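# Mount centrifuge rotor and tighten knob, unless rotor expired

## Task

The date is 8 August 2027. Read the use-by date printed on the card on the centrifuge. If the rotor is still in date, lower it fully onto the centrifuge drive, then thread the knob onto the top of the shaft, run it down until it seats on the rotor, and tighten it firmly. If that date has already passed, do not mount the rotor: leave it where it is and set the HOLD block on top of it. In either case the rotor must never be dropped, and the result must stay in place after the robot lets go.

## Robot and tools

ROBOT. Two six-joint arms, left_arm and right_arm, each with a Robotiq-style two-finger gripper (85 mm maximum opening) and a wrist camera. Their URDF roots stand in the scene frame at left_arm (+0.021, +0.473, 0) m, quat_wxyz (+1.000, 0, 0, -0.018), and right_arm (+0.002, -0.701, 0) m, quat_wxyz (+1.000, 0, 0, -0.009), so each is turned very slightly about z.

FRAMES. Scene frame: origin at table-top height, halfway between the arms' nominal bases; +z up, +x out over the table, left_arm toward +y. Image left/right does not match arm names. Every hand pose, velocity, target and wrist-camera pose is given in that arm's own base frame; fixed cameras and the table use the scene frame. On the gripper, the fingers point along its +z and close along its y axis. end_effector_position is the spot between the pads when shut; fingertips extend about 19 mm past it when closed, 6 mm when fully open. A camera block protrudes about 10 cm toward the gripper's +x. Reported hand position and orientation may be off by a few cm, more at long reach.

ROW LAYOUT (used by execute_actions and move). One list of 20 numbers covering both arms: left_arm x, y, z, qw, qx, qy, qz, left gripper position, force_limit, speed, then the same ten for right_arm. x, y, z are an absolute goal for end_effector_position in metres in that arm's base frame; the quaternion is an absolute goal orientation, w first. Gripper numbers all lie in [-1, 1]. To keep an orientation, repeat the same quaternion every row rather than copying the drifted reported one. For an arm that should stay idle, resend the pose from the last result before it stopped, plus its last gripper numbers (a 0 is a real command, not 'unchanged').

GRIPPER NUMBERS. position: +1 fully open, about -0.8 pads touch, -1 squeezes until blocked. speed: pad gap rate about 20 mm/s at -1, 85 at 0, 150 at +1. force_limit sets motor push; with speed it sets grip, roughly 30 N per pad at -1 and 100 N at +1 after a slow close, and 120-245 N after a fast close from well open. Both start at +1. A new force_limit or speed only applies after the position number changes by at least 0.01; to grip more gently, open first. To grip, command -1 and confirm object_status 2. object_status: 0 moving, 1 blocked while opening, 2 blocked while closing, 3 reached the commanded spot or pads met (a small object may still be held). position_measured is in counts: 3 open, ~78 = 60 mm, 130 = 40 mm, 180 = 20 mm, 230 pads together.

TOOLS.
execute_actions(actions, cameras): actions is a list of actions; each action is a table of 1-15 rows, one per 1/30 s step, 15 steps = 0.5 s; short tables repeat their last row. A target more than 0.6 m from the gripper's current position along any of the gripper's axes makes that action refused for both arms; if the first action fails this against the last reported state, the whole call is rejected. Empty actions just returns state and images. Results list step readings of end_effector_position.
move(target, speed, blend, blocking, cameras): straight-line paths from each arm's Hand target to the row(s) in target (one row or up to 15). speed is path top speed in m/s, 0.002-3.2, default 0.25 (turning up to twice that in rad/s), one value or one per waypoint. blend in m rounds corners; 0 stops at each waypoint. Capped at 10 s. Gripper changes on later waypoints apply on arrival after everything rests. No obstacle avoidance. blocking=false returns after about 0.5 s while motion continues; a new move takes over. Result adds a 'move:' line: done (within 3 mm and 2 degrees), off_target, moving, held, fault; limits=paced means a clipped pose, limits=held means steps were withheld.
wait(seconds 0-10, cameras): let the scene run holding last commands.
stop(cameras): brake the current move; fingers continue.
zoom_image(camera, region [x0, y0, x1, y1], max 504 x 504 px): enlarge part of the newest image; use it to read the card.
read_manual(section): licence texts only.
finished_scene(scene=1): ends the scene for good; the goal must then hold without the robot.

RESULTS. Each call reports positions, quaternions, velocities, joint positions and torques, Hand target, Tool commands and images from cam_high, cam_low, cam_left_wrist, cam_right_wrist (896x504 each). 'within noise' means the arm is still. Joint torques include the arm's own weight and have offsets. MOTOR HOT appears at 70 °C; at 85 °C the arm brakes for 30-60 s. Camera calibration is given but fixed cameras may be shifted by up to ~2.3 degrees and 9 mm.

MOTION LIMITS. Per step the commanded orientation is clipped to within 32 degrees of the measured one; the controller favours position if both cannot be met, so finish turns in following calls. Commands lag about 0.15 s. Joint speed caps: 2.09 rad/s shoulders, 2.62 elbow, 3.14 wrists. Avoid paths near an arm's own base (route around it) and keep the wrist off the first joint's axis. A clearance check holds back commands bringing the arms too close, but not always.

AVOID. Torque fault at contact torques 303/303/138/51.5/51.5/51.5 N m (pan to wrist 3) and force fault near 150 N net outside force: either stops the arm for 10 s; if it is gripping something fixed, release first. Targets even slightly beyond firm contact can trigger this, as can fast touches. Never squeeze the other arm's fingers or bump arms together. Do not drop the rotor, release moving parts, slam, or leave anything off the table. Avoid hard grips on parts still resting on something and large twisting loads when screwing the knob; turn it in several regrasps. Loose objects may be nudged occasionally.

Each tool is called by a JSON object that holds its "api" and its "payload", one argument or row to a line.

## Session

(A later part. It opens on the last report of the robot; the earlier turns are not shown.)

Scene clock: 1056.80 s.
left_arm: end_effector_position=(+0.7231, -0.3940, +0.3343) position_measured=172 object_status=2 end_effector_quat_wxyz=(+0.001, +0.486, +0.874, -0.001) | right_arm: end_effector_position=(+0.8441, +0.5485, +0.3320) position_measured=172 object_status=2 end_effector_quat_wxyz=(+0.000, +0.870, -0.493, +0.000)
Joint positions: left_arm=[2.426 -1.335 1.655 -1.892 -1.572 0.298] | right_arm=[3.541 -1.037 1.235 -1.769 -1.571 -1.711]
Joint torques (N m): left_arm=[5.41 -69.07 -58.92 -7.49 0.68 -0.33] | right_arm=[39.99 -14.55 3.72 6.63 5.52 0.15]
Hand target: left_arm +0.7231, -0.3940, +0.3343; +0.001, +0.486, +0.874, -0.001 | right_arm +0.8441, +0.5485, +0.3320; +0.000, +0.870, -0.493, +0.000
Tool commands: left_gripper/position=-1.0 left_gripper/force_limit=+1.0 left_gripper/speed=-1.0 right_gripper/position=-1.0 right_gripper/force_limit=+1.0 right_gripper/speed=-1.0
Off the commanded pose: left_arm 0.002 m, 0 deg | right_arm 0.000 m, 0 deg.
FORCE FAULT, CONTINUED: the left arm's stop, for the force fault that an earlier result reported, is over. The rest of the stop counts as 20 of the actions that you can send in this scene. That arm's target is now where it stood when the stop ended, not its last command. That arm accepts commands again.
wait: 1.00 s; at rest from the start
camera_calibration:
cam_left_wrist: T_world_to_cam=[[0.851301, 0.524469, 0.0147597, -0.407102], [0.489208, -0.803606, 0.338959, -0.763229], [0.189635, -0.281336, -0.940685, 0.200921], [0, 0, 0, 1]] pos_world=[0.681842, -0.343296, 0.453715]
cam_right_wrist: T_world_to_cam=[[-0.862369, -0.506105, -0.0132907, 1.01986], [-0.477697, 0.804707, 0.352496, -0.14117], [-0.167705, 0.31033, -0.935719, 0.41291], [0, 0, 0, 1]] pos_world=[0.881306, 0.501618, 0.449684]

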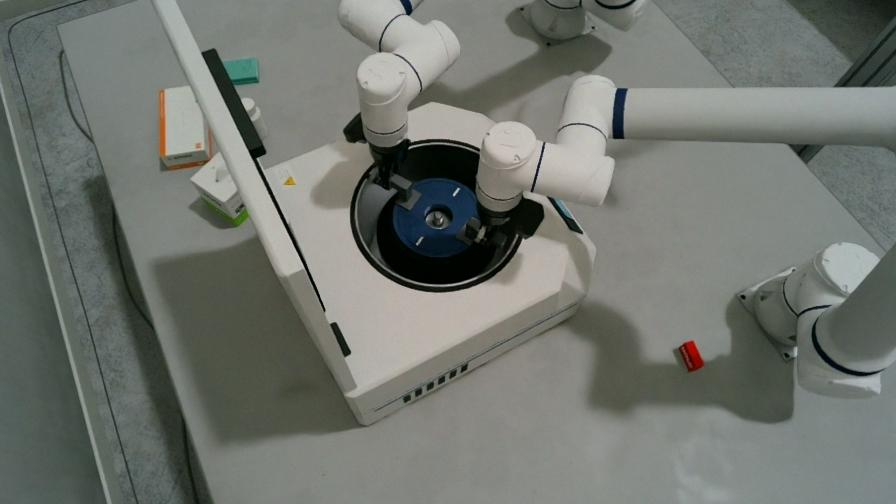

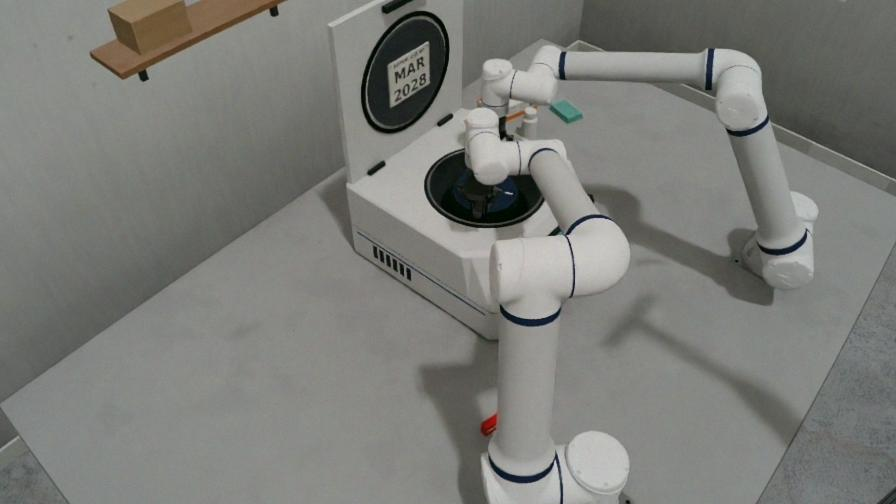

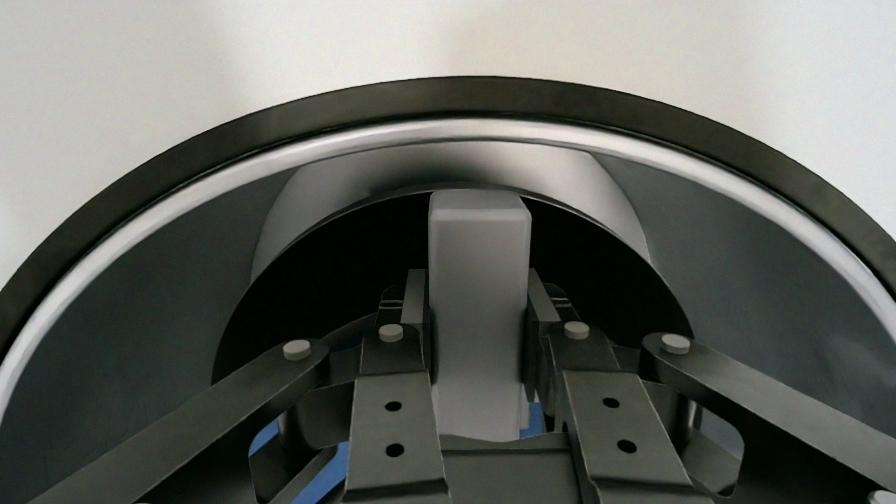

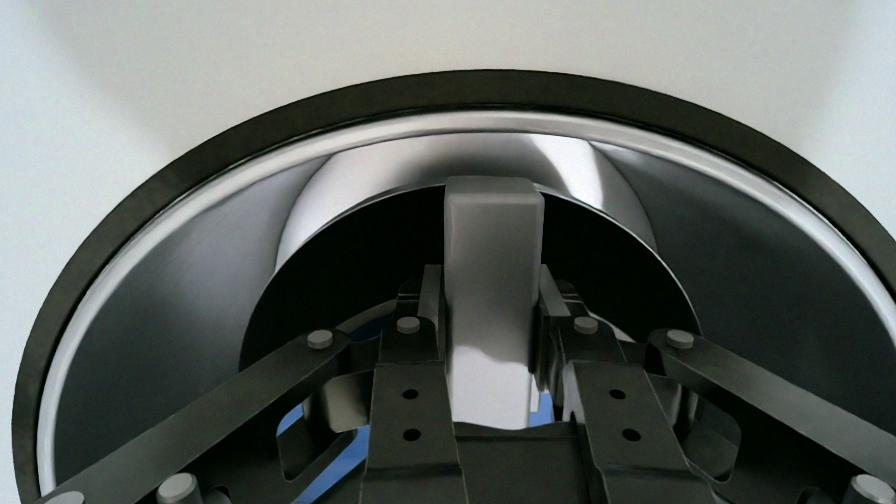

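{"api": "move", "payload": {
  "target": [0.7232, -0.3939, 0.3343, 0, 0.48557, 0.87420, 0, -1, 1, -1, 0.84413, 0.54847, 0.3338, 0, -0.86993, 0.49318, 0, -1, 1, -1],
  "speed": 0.02,
  "cameras": []
}}

Scene clock: 1075.17 s.
left_arm: end_effector_position=(+0.7232, -0.3939, +0.3343) position_measured=172 object_status=2 end_effector_quat_wxyz=(+0.000, +0.486, +0.874, +0.000) | right_arm: end_effector_position=(+0.8441, +0.5485, +0.3333) position_measured=172 object_status=2 end_effector_quat_wxyz=(+0.000, +0.870, -0.493, +0.000)
Joint positions: left_arm=[2.426 -1.335 1.653 -1.89 -1.571 0.298] | right_arm=[3.541 -1.037 1.233 -1.767 -1.571 -1.711]
Joint torques (N m): left_arm=[-7.75 -35.35 -72.13 -4.76 4.92 -3.39] | right_arm=[35.78 -134.34 -60.37 3.64 5.52 0.1]
Hand target: left_arm +0.7232, -0.3939, +0.3343; +0.000, +0.486, +0.874, +0.000 | right_arm +0.8441, +0.5485, +0.3338; +0.000, +0.870, -0.493, +0.000
Off the commanded pose: left_arm 0.000 m, 0 deg | right_arm 0.000 m, 0 deg.
move: done
No camera images: "cameras" was empty.

{"api": "move", "payload": {
  "target": [0.7232, -0.3939, 0.3343, 0, 0.48557, 0.87420, 0, 0.3, 1, -0.7, 0.84413, 0.54847, 0.3338, 0, -0.86993, 0.49318, 0, 0.3, 1, -0.7],
  "speed": 0.02
}}

{"api": "zoom_image", "payload": {
  "camera": "cam_high",
  "region": [380, 140, 500, 270]
}}

Scene clock: 1079.70 s.
left_arm: end_effector_position=(+0.7232, -0.3939, +0.3343) position_measured=91 object_status=0 end_effector_quat_wxyz=(+0.000, +0.486, +0.874, +0.000) | right_arm: end_effector_position=(+0.8441, +0.5485, +0.3338) position_measured=91 object_status=0 end_effector_quat_wxyz=(+0.000, +0.870, -0.493, +0.000)
Joint positions: left_arm=[2.426 -1.335 1.653 -1.89 -1.571 0.298] | right_arm=[3.541 -1.037 1.233 -1.767 -1.571 -1.711]
Joint torques (N m): left_arm=[-5.34 -86.82 -66.46 -8.5 0.11 1.28] | right_arm=[-11.09 -165.42 -74.55 -7.3 -0.19 0.33]
Hand target: left_arm +0.7232, -0.3939, +0.3343; +0.000, +0.486, +0.874, +0.000 | right_arm +0.8441, +0.5485, +0.3338; +0.000, +0.870, -0.493, +0.000
Off the commanded pose: left_arm 0.000 m, 0 deg | right_arm 0.000 m, 0 deg.
move: done
camera_calibration:
cam_left_wrist: T_world_to_cam=[[0.851337, 0.524386, 0.0156083, -0.407655], [0.489334, -0.804453, 0.33676, -0.762832], [0.189148, -0.279059, -0.941461, 0.202417], [0, 0, 0, 1]] pos_world=[0.682045, -0.343407, 0.453821]
cam_right_wrist: T_world_to_cam=[[-0.862328, -0.506175, -0.0133202, 1.01989], [-0.477771, 0.804663, 0.352494, -0.141717], [-0.167705, 0.31033, -0.935719, 0.414595], [0, 0, 0, 1]] pos_world=[0.881305, 0.501618, 0.451484]

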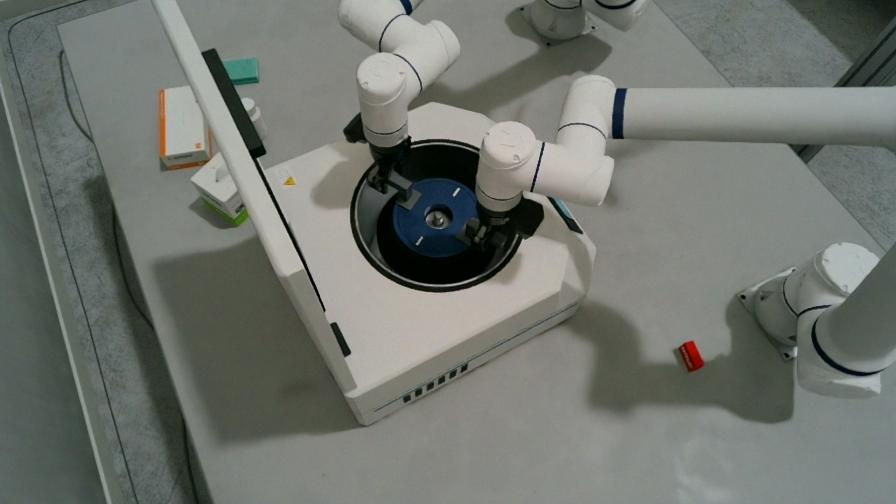

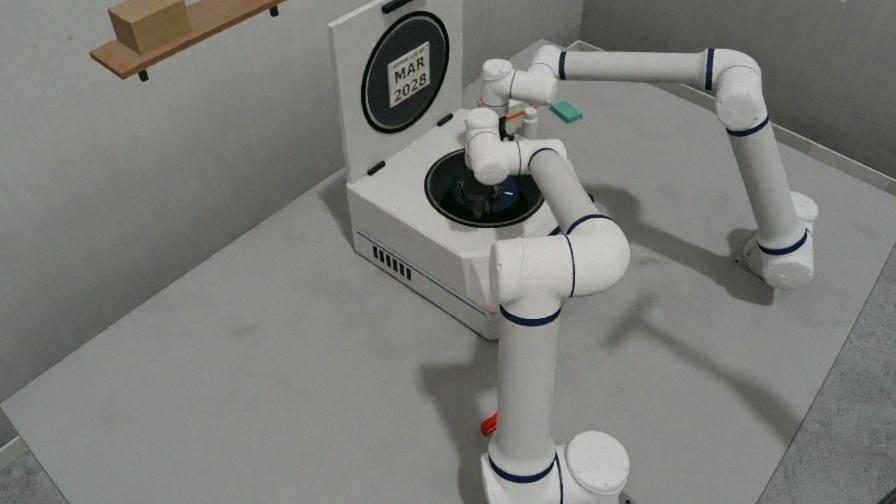

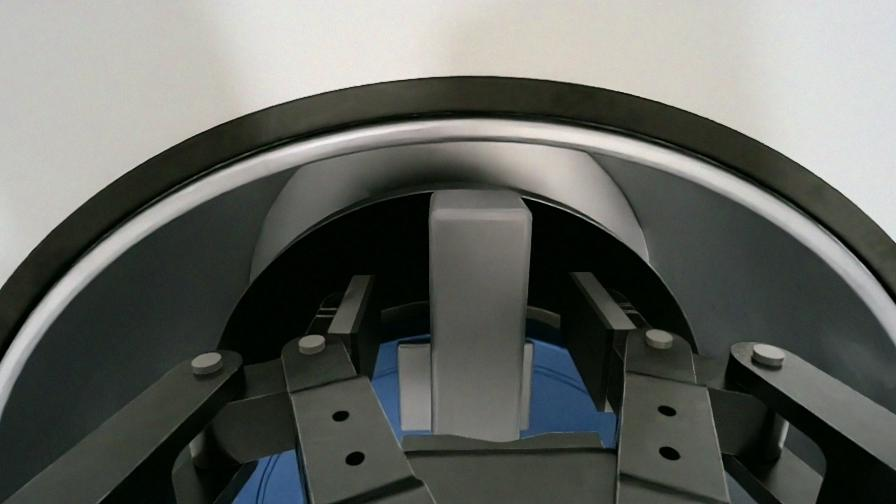

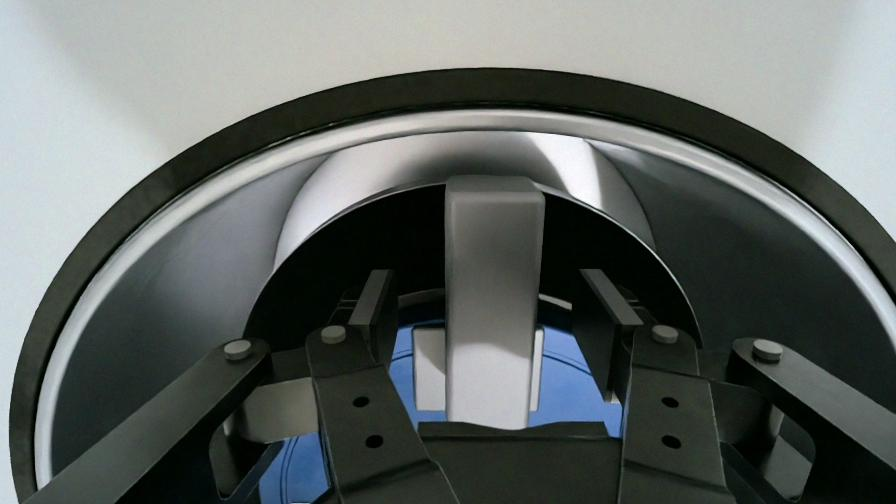

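Scaled by 3.877 from the camera's 896x504 image, which has a finer 1280x720 frame.

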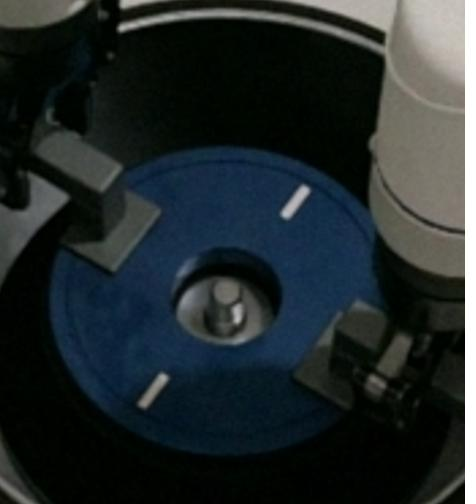

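{"api": "move", "payload": {
  "target": [0.7232, -0.3939, 0.50, 0, 0.48557, 0.87420, 0, 0.3, 1, 0, 0.84413, 0.54847, 0.50, 0, -0.86993, 0.49318, 0, 0.3, 1, 0],
  "speed": 0.3
}}

Scene clock: 1083.83 s.
left_arm: end_effector_position=(+0.7232, -0.3939, +0.4999) position_measured=91 object_status=3 end_effector_quat_wxyz=(+0.000, +0.486, +0.874, +0.000) | right_arm: end_effector_position=(+0.8442, +0.5484, +0.4999) position_measured=91 object_status=3 end_effector_quat_wxyz=(+0.000, +0.870, -0.493, +0.000)
Joint positions: left_arm=[2.426 -1.382 1.416 -1.605 -1.571 0.298] | right_arm=[3.54 -1.054 0.966 -1.483 -1.571 -1.711]
Joint torques (N m): left_arm=[3.2 -47.49 -77.82 -1.9 -1.42 -1.71] | right_arm=[6.17 -124.79 -84.54 -2.44 -2.6 -2.39]
Hand target: left_arm +0.7232, -0.3939, +0.5000; +0.000, +0.486, +0.874, +0.000 | right_arm +0.8441, +0.5485, +0.5000; +0.000, +0.870, -0.493, +0.000
Off the commanded pose: left_arm 0.000 m, 0 deg | right_arm 0.000 m, 0 deg.
move: done
camera_calibration:
cam_left_wrist: T_world_to_cam=[[0.85133, 0.524397, 0.0156385, -0.410165], [0.489311, -0.804416, 0.336882, -0.818597], [0.18924, -0.279146, -0.941417, 0.358222], [0, 0, 0, 1]] pos_world=[0.681944, -0.343407, 0.619421]
cam_right_wrist: T_world_to_cam=[[-0.862408, -0.506038, -0.0133544, 1.02208], [-0.477662, 0.804747, 0.352452, -0.200298], [-0.167607, 0.310336, -0.935735, 0.569969], [0, 0, 0, 1]] pos_world=[0.881306, 0.501518, 0.617584]

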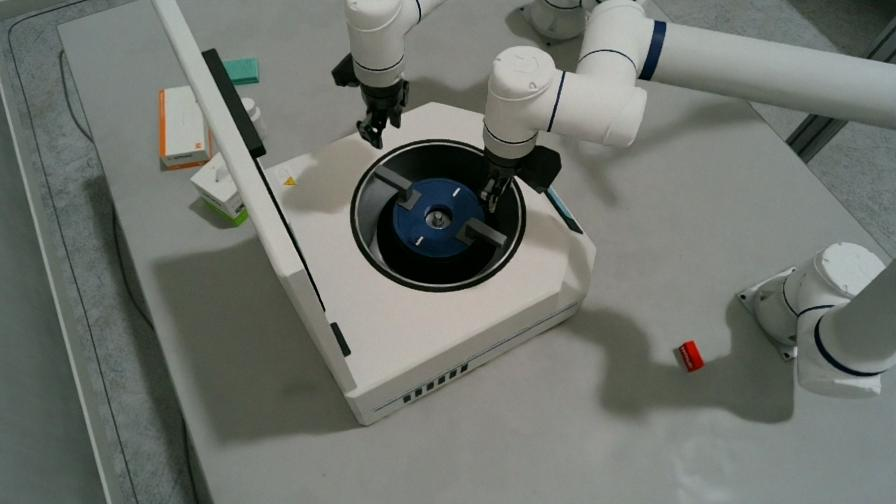

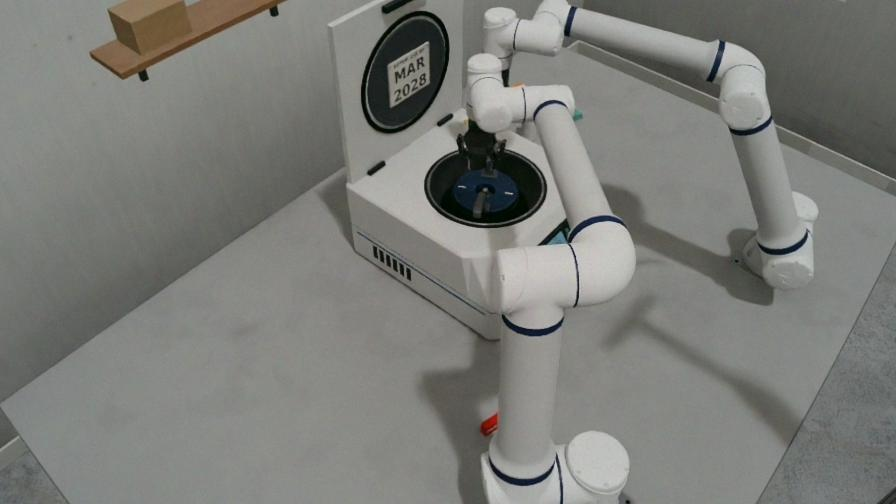

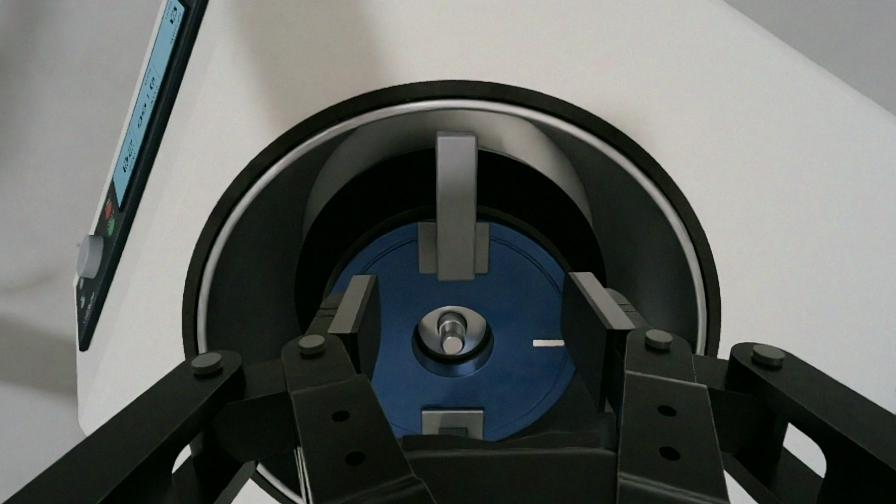

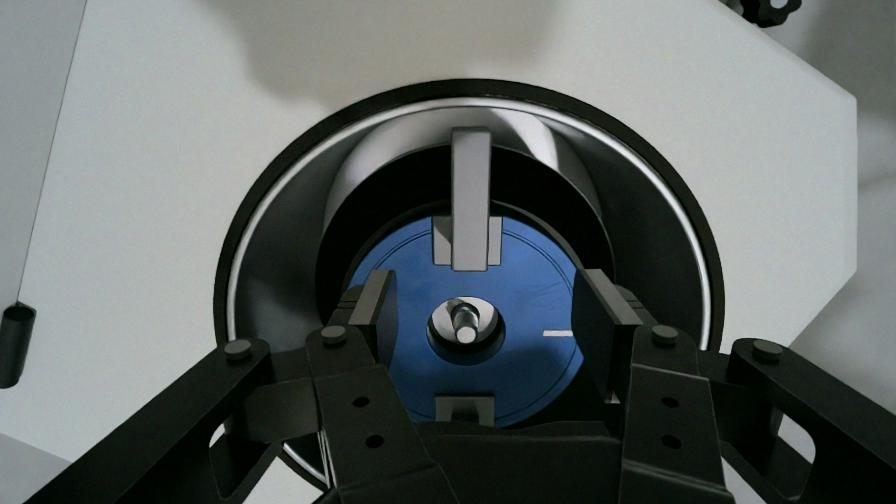

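{"api": "zoom_image", "payload": {
  "camera": "cam_left_wrist",
  "region": [390, 110, 530, 290]
}}

{"api": "zoom_image", "payload": {
  "camera": "cam_right_wrist",
  "region": [400, 110, 540, 290]
}}

{"api": "zoom_image", "payload": {
  "camera": "cam_left_wrist",
  "region": [390, 290, 600, 440]
}}

{"api": "zoom_image", "payload": {
  "camera": "cam_right_wrist",
  "region": [400, 280, 610, 430]
}}

Scaled by 2.800 from the camera's 896x504 image, which has a finer 1280x720 frame.

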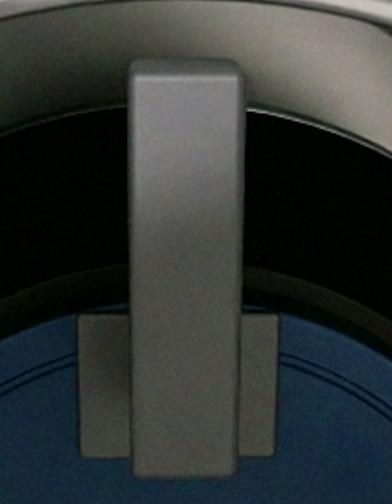

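Scaled by 2.800 from the camera's 896x504 image, which has a finer 1280x720 frame.

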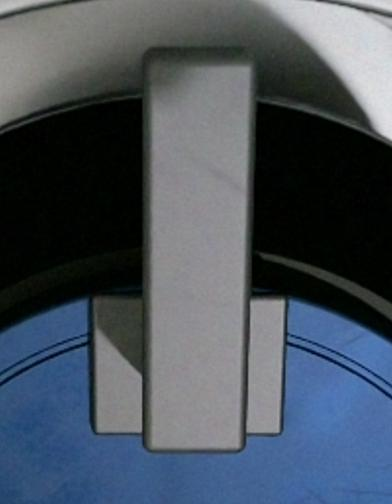

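Scaled by 2.400 from the camera's 896x504 image, which has a finer 1280x720 frame.

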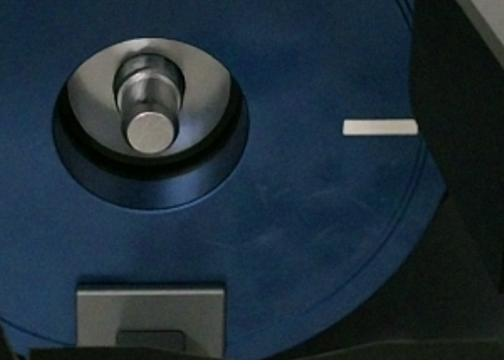

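Scaled by 2.400 from the camera's 896x504 image, which has a finer 1280x720 frame.

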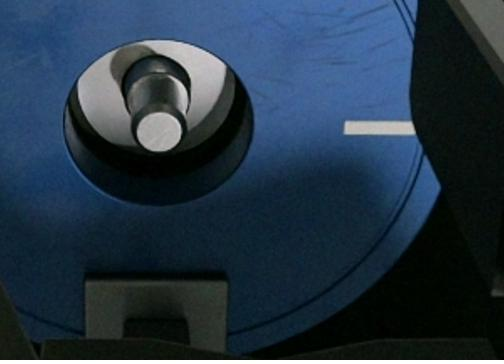

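{"api": "move", "payload": {
  "target": [0.6198, -0.3838, 0.4944, 0.2481, 0.2749, 0.9262, -0.0736, 0.3, 1, 0, 0.632, 0.254, 0.40, 0, -0.7071, 0.7071, 0, 1, 1, 0],
  "speed": 0.4
}}

Scene clock: 1201.00 s.
left_arm: end_effector_position=(+0.6198, -0.3838, +0.4944) position_measured=91 object_status=3 end_effector_quat_wxyz=(+0.248, +0.275, +0.926, -0.074) | right_arm: end_effector_position=(+0.6321, +0.2541, +0.4000) position_measured=3 object_status=3 end_effector_quat_wxyz=(+0.000, +0.707, -0.707, +0.000)
Joint positions: left_arm=[2.287 -1.731 1.947 -2.294 -1.433 -0.242] | right_arm=[3.26 -1.597 1.827 -1.801 -1.571 -1.452]
Joint torques (N m): left_arm=[-9.95 -54.24 -44.4 -13.83 2.72 -2.14] | right_arm=[-20.44 -97.15 -62.36 -11.05 2.63 2.24]
Hand target: left_arm +0.6198, -0.3838, +0.4944; +0.248, +0.275, +0.926, -0.074 | right_arm +0.6320, +0.2540, +0.4000; +0.000, +0.707, -0.707, +0.000
Off the commanded pose: left_arm 0.000 m, 0 deg | right_arm 0.000 m, 0 deg.
move: done
camera_calibration:
cam_left_wrist: T_world_to_cam=[[0.542412, 0.839962, 0.0158843, -0.0149091], [0.5371, -0.361251, 0.762248, -0.827923], [0.645997, -0.404921, -0.647091, -0.101445], [0, 0, 0, 1]] pos_world=[0.518298, -0.327642, 0.565675]
cam_right_wrist: T_world_to_cam=[[-0.999876, 0.00845916, -0.0132832, 0.645024], [0.0032346, 0.935815, 0.352477, -0.366839], [0.0154122, 0.35239, -0.935726, 0.405903], [0, 0, 0, 1]] pos_world=[0.639875, 0.194801, 0.517684]

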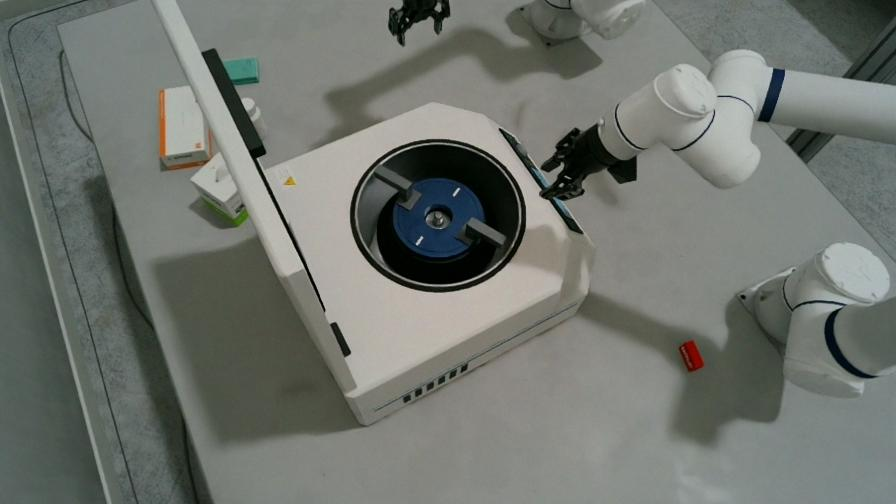

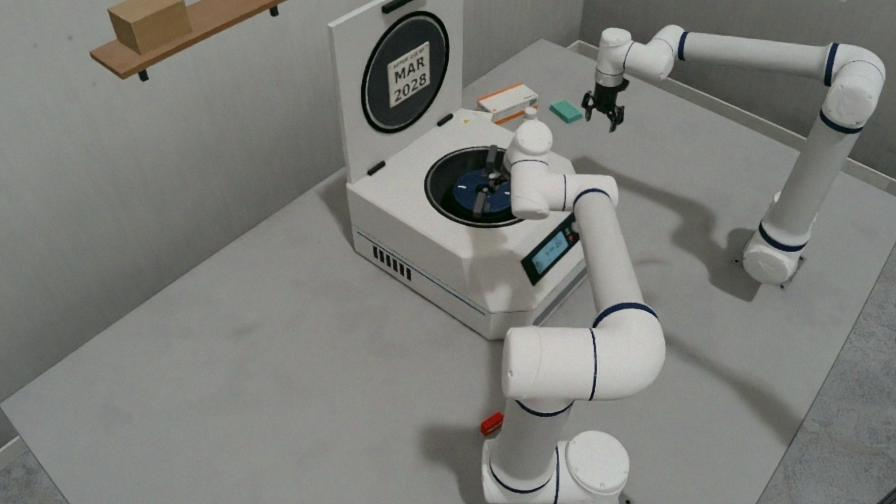

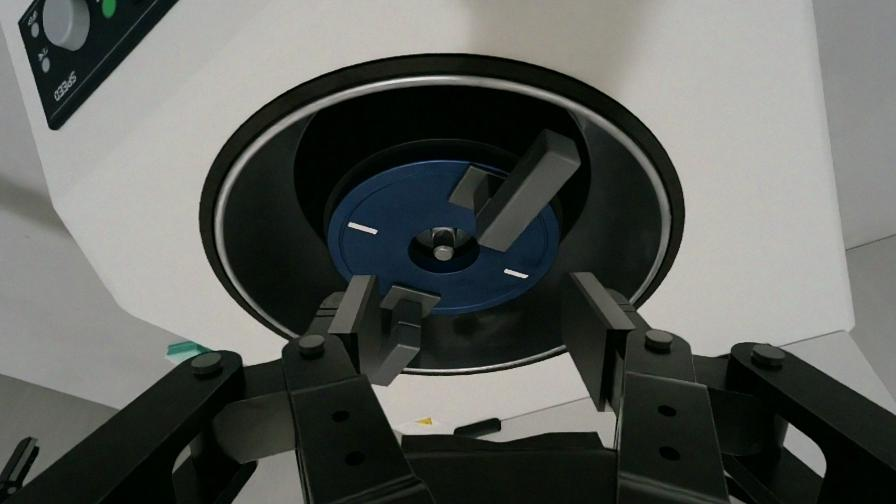

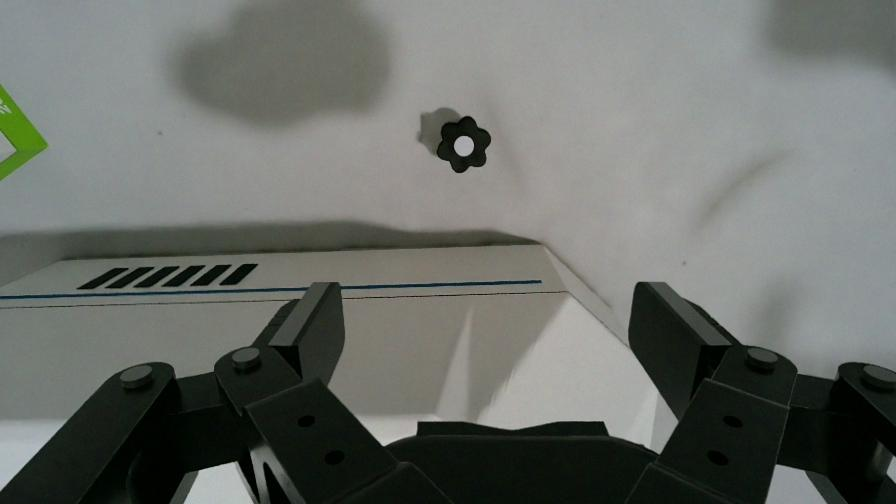

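{"api": "execute_actions", "payload": {
  "actions": []
}}

Scene clock: 1225.63 s.
left_arm: end_effector_position=(+0.6198, -0.3838, +0.4944) position_measured=91 object_status=3 end_effector_quat_wxyz=(+0.248, +0.275, +0.926, -0.074) | right_arm: end_effector_position=(+0.6320, +0.2540, +0.4000) position_measured=3 object_status=3 end_effector_quat_wxyz=(+0.000, +0.707, -0.707, +0.000)
Joint positions: left_arm=[2.287 -1.731 1.947 -2.294 -1.433 -0.242] | right_arm=[3.26 -1.597 1.827 -1.801 -1.571 -1.452]
Joint velocities: within noise
Joint torques (N m): left_arm=[-9.4 -52.86 -46.4 -13.91 3.22 -2.68] | right_arm=[-20.89 -97.33 -60.89 -10.71 2.78 -0.5]
Hand target: left_arm +0.6198, -0.3838, +0.4944; +0.248, +0.275, +0.926, -0.074 | right_arm +0.6320, +0.2540, +0.4000; +0.000, +0.707, -0.707, +0.000
Tool commands: left_gripper/position=+0.3 left_gripper/force_limit=+1.0 left_gripper/speed=+0.0 right_gripper/position=+1.0 right_gripper/force_limit=+1.0 right_gripper/speed=+0.0
Off the commanded pose: left_arm 0.000 m, 0 deg | right_arm 0.000 m, 0 deg.
camera_calibration:
cam_left_wrist: T_world_to_cam=[[0.54233, 0.840016, 0.0158554, -0.0148307], [0.537062, -0.361127, 0.762333, -0.827834], [0.646098, -0.404921, -0.646991, -0.101618], [0, 0, 0, 1]] pos_world=[0.518297, -0.327643, 0.565575]
cam_right_wrist: T_world_to_cam=[[-0.999874, 0.0085873, -0.0133429, 0.64493], [0.00333344, 0.935814, 0.352479, -0.366809], [0.0155133, 0.35239, -0.935725, 0.405874], [0, 0, 0, 1]] pos_world=[0.639775, 0.194701, 0.517684]

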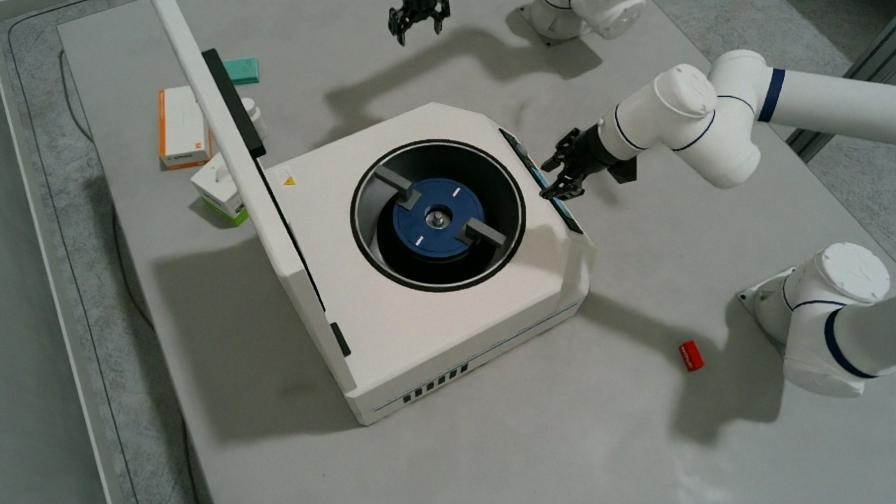

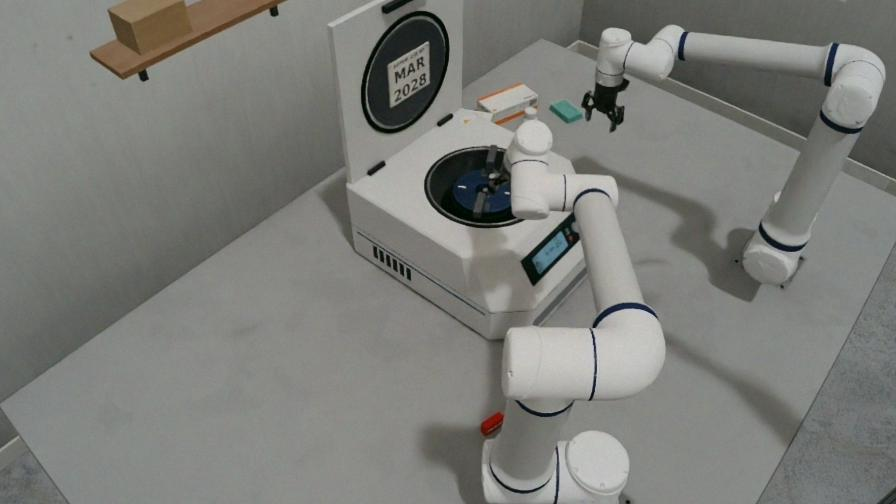

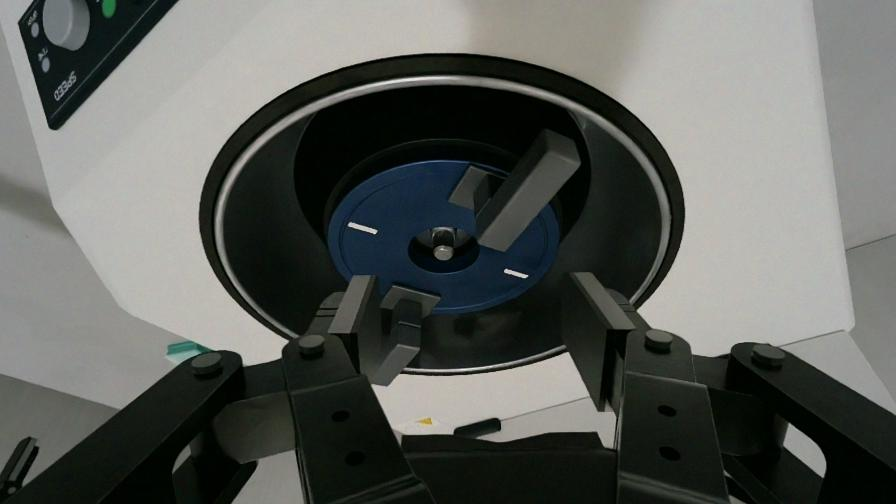

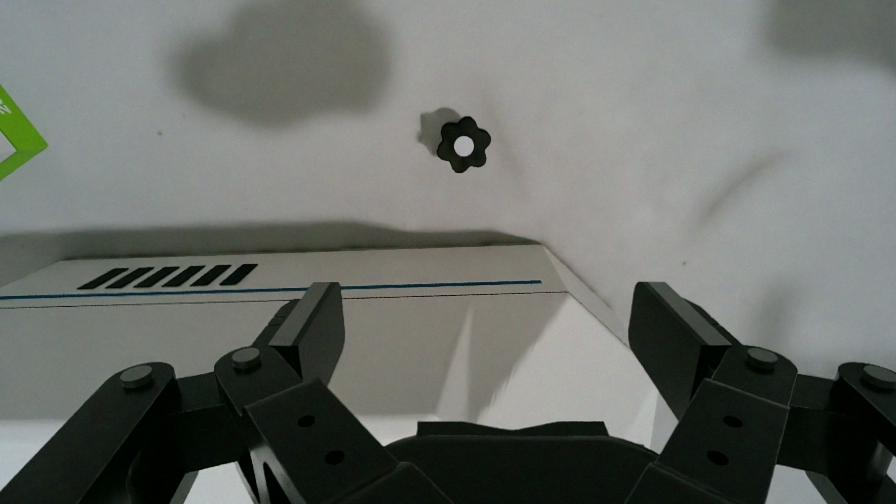

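{"api": "zoom_image", "payload": {
  "camera": "cam_left_wrist",
  "region": [380, 200, 510, 300]
}}

{"api": "zoom_image", "payload": {
  "camera": "cam_right_wrist",
  "region": [400, 90, 530, 200]
}}

Scaled by 3.877 from the camera's 896x504 image, which has a finer 1280x720 frame.

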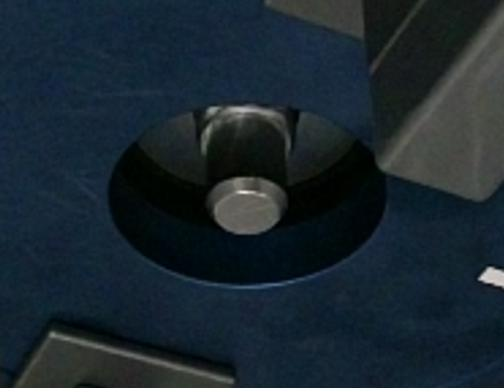

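Scaled by 3.877 from the camera's 896x504 image, which has a finer 1280x720 frame.

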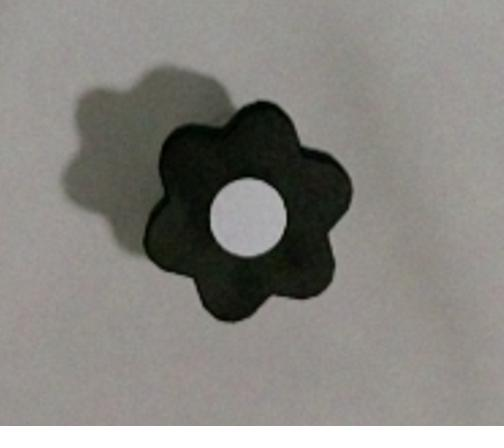

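{"api": "move", "payload": {
  "target": [
    [0.6198,-0.3838,0.4944,0.2481,0.2749,0.9262,-0.0736,0.3,1,0, 0.632,0.09,0.25,0,-0.70711,0.70711,0,1,1,0]
  ],
  "speed": 0.3,
  "cameras": ["cam_right_wrist"]
}}

Scene clock: 1317.80 s.
left_arm: end_effector_position=(+0.6198, -0.3838, +0.4944) position_measured=91 object_status=3 end_effector_quat_wxyz=(+0.248, +0.275, +0.926, -0.074) | right_arm: end_effector_position=(+0.6320, +0.0901, +0.2501) position_measured=3 object_status=3 end_effector_quat_wxyz=(+0.000, +0.707, -0.707, +0.000)
Joint positions: left_arm=[2.287 -1.731 1.947 -2.294 -1.433 -0.242] | right_arm=[3.001 -1.575 2.087 -2.084 -1.571 -1.711]
Joint torques (N m): left_arm=[-11.54 -53.17 -45.72 -14.32 3.16 -2.15] | right_arm=[-26.07 -47.67 -53.56 -12.23 2.91 -2.71]
Hand target: left_arm +0.6198, -0.3838, +0.4944; +0.248, +0.275, +0.926, -0.074 | right_arm +0.6320, +0.0900, +0.2500; +0.000, +0.707, -0.707, +0.000
Off the commanded pose: left_arm 0.000 m, 0 deg | right_arm 0.000 m, 0 deg.
move: done
camera_calibration:
cam_right_wrist: T_world_to_cam=[[-0.999874, 0.0085873, -0.0133429, 0.644338], [0.00333344, 0.935814, 0.352479, -0.160593], [0.0155133, 0.35239, -0.935725, 0.323366], [0, 0, 0, 1]] pos_world=[0.639775, 0.0308009, 0.367784]
Images, in order (width x height): cam_right_wrist 896x504.

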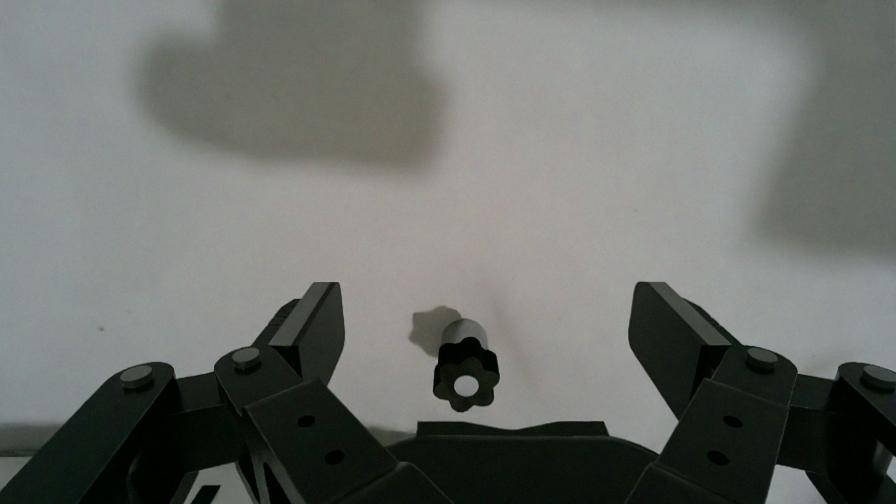

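{"api": "zoom_image", "payload": {
  "camera": "cam_right_wrist",
  "region": [400, 300, 530, 420]
}}

Scaled by 3.877 from the camera's 896x504 image, which has a finer 1280x720 frame.

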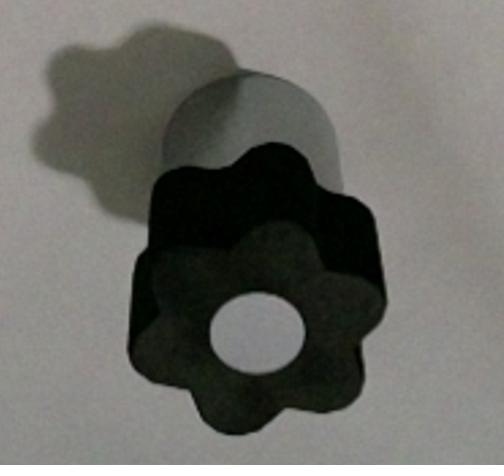

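{"api": "move", "payload": {
  "target": [
    [0.5423,-0.3352,0.572,0.2481,0.2749,0.9262,-0.0736,0.3,1,0, 0.632,0.09,0.25,0,-0.99233,0.1236,0,1,1,0],
    [0.5423,-0.3352,0.572,0.2481,0.2749,0.9262,-0.0736,0.3,1,0, 0.632,0.12,0.23,0,-0.85896,-0.51204,0,1,1,0],
    [0.5423,-0.3352,0.572,0.2481,0.2749,0.9262,-0.0736,0.3,1,0, 0.6325,0.20,0.18,0,-0.36325,-0.93169,0,1,1,0],
    [0.5423,-0.3352,0.572,0.2481,0.2749,0.9262,-0.0736,0.3,1,0, 0.6325,0.249,0.14,0,-0.36325,-0.93169,0,1,1,0]
  ],
  "speed": [0.6,0.6,0.6,0.2],
  "blend": [0.01,0.01,0.01,0],
  "cameras": ["cam_right_wrist","cam_left_wrist"]
}}

Scene clock: 1407.37 s.
left_arm: end_effector_position=(+0.5423, -0.3352, +0.5720) position_measured=91 object_status=3 end_effector_quat_wxyz=(+0.248, +0.275, +0.926, -0.074) | right_arm: end_effector_position=(+0.6325, +0.2488, +0.1401) position_measured=3 object_status=3 end_effector_quat_wxyz=(+0.000, +0.363, +0.932, +0.000)
Joint positions: left_arm=[2.231 -1.916 1.944 -2.097 -1.406 -0.292] | right_arm=[3.252 -1.388 2.116 -2.299 -1.571 -5.429]
Joint torques (N m): left_arm=[-10.43 -38.87 -76.76 -2.51 3.07 -2.64] | right_arm=[23.98 -68.73 -67.13 -10.64 -2.43 3.05]
Hand target: left_arm +0.5423, -0.3352, +0.5720; +0.248, +0.275, +0.926, -0.074 | right_arm +0.6325, +0.2490, +0.1400; +0.000, +0.363, +0.932, +0.000
Off the commanded pose: left_arm 0.000 m, 0 deg | right_arm 0.000 m, 0 deg.
move: done
camera_calibration:
cam_left_wrist: T_world_to_cam=[[0.54233, 0.840016, 0.0158554, -0.0148552], [0.537062, -0.361127, 0.762333, -0.827818], [0.646098, -0.404921, -0.646991, 0.0183398], [0, 0, 0, 1]] pos_world=[0.440797, -0.279043, 0.643175]
cam_right_wrist: T_world_to_cam=[[0.683163, 0.730145, -0.0132885, -0.60206], [0.68654, -0.635949, 0.352465, -0.311392], [0.2489, -0.249914, -0.935731, 0.166747], [0, 0, 0, 1]] pos_world=[0.583585, 0.283234, 0.257784]
Images, in order (width x height): cam_left_wrist 896x504, cam_right_wrist 896x504.

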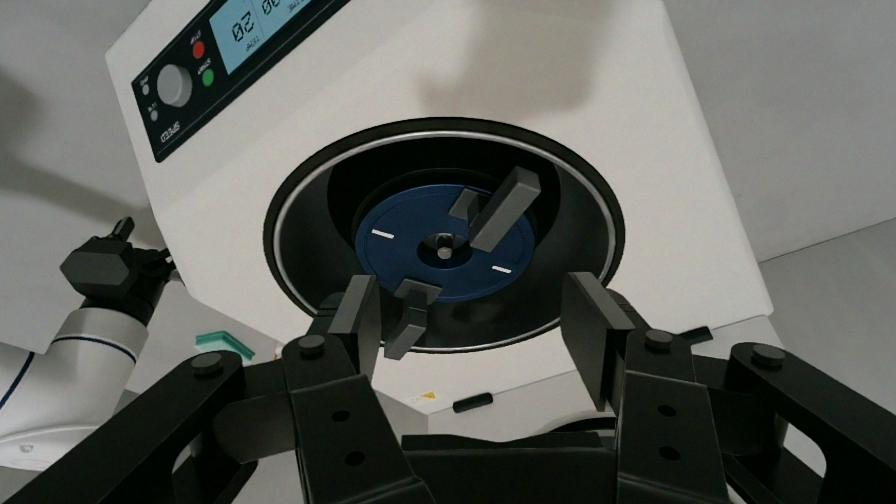

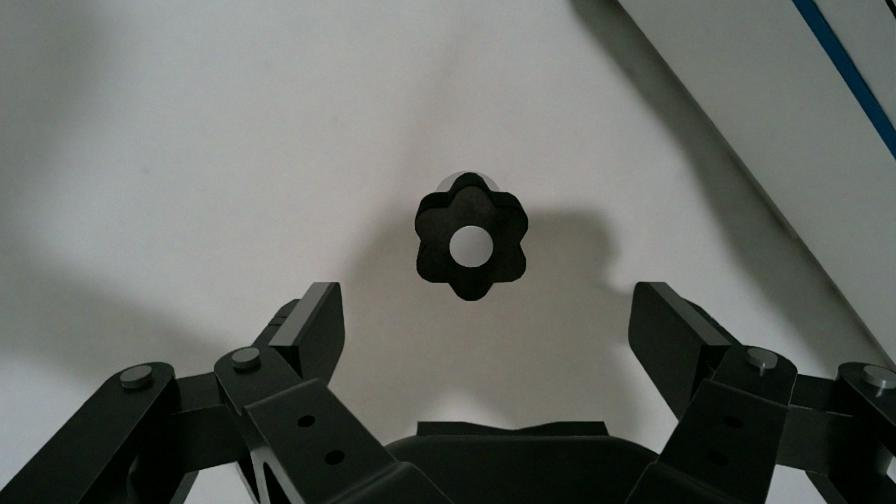

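{"api": "zoom_image", "payload": {
  "camera": "cam_right_wrist",
  "region": [230, 260, 360, 400]
}}

{"api": "zoom_image", "payload": {
  "camera": "cam_right_wrist",
  "region": [610, 260, 740, 400]
}}

Scaled by 3.600 from the camera's 896x504 image, which has a finer 1280x720 frame.

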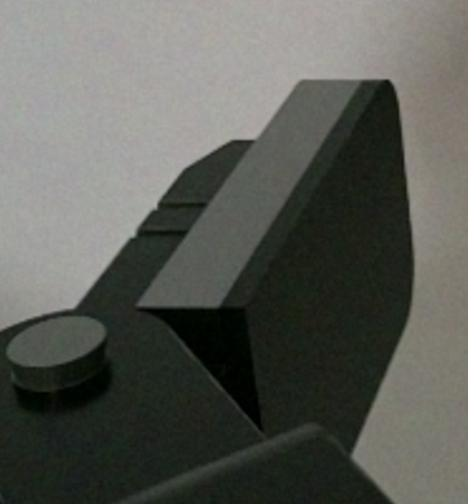

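Scaled by 3.600 from the camera's 896x504 image, which has a finer 1280x720 frame.

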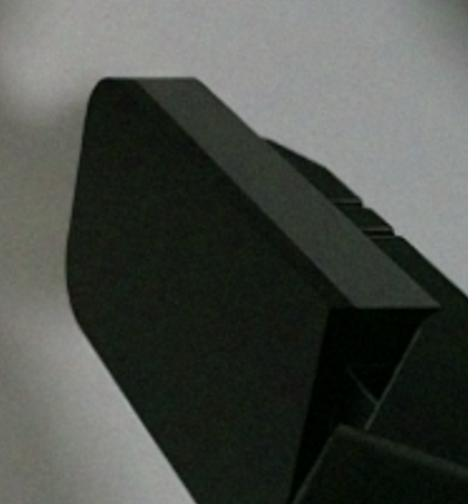

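{"api": "move", "payload": {
  "target": [0.5423,-0.3352,0.572,0.2481,0.2749,0.9262,-0.0736,0.3,1,0, 0.6322,0.2454,0.092,0,-0.36325,-0.93169,0,1,1,0],
  "speed": 0.12,
  "cameras": ["cam_right_wrist"]
}}

Scene clock: 1489.33 s.
left_arm: end_effector_position=(+0.5423, -0.3352, +0.5720) position_measured=91 object_status=3 end_effector_quat_wxyz=(+0.248, +0.275, +0.926, -0.074) | right_arm: end_effector_position=(+0.6322, +0.2454, +0.0921) position_measured=3 object_status=3 end_effector_quat_wxyz=(+0.000, +0.363, +0.932, +0.000)
Joint positions: left_arm=[2.231 -1.916 1.944 -2.097 -1.406 -0.292] | right_arm=[3.247 -1.325 2.151 -2.397 -1.571 -5.434]
Joint torques (N m): left_arm=[-8.21 -39.49 -75.62 -2.47 3.6 -2.21] | right_arm=[-19.69 -69.11 -41.83 -10.95 -1.6 -2.85]
Hand target: left_arm +0.5423, -0.3352, +0.5720; +0.248, +0.275, +0.926, -0.074 | right_arm +0.6322, +0.2454, +0.0920; +0.000, +0.363, +0.932, +0.000
Off the commanded pose: left_arm 0.000 m, 0 deg | right_arm 0.000 m, 0 deg.
move: done
camera_calibration:
cam_right_wrist: T_world_to_cam=[[0.683114, 0.730191, -0.013313, -0.59999], [0.686589, -0.635897, 0.352464, -0.296473], [0.2489, -0.249913, -0.935731, 0.121056], [0, 0, 0, 1]] pos_world=[0.583285, 0.279835, 0.209784]
Images, in order (width x height): cam_right_wrist 896x504.

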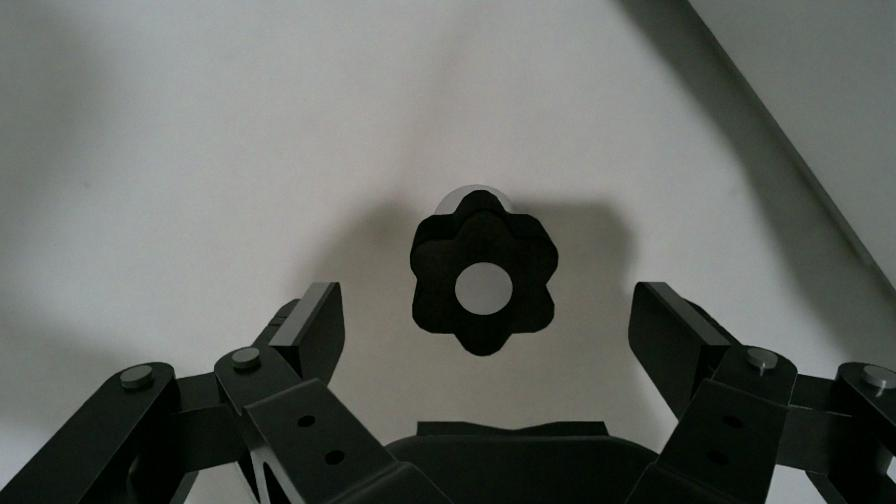

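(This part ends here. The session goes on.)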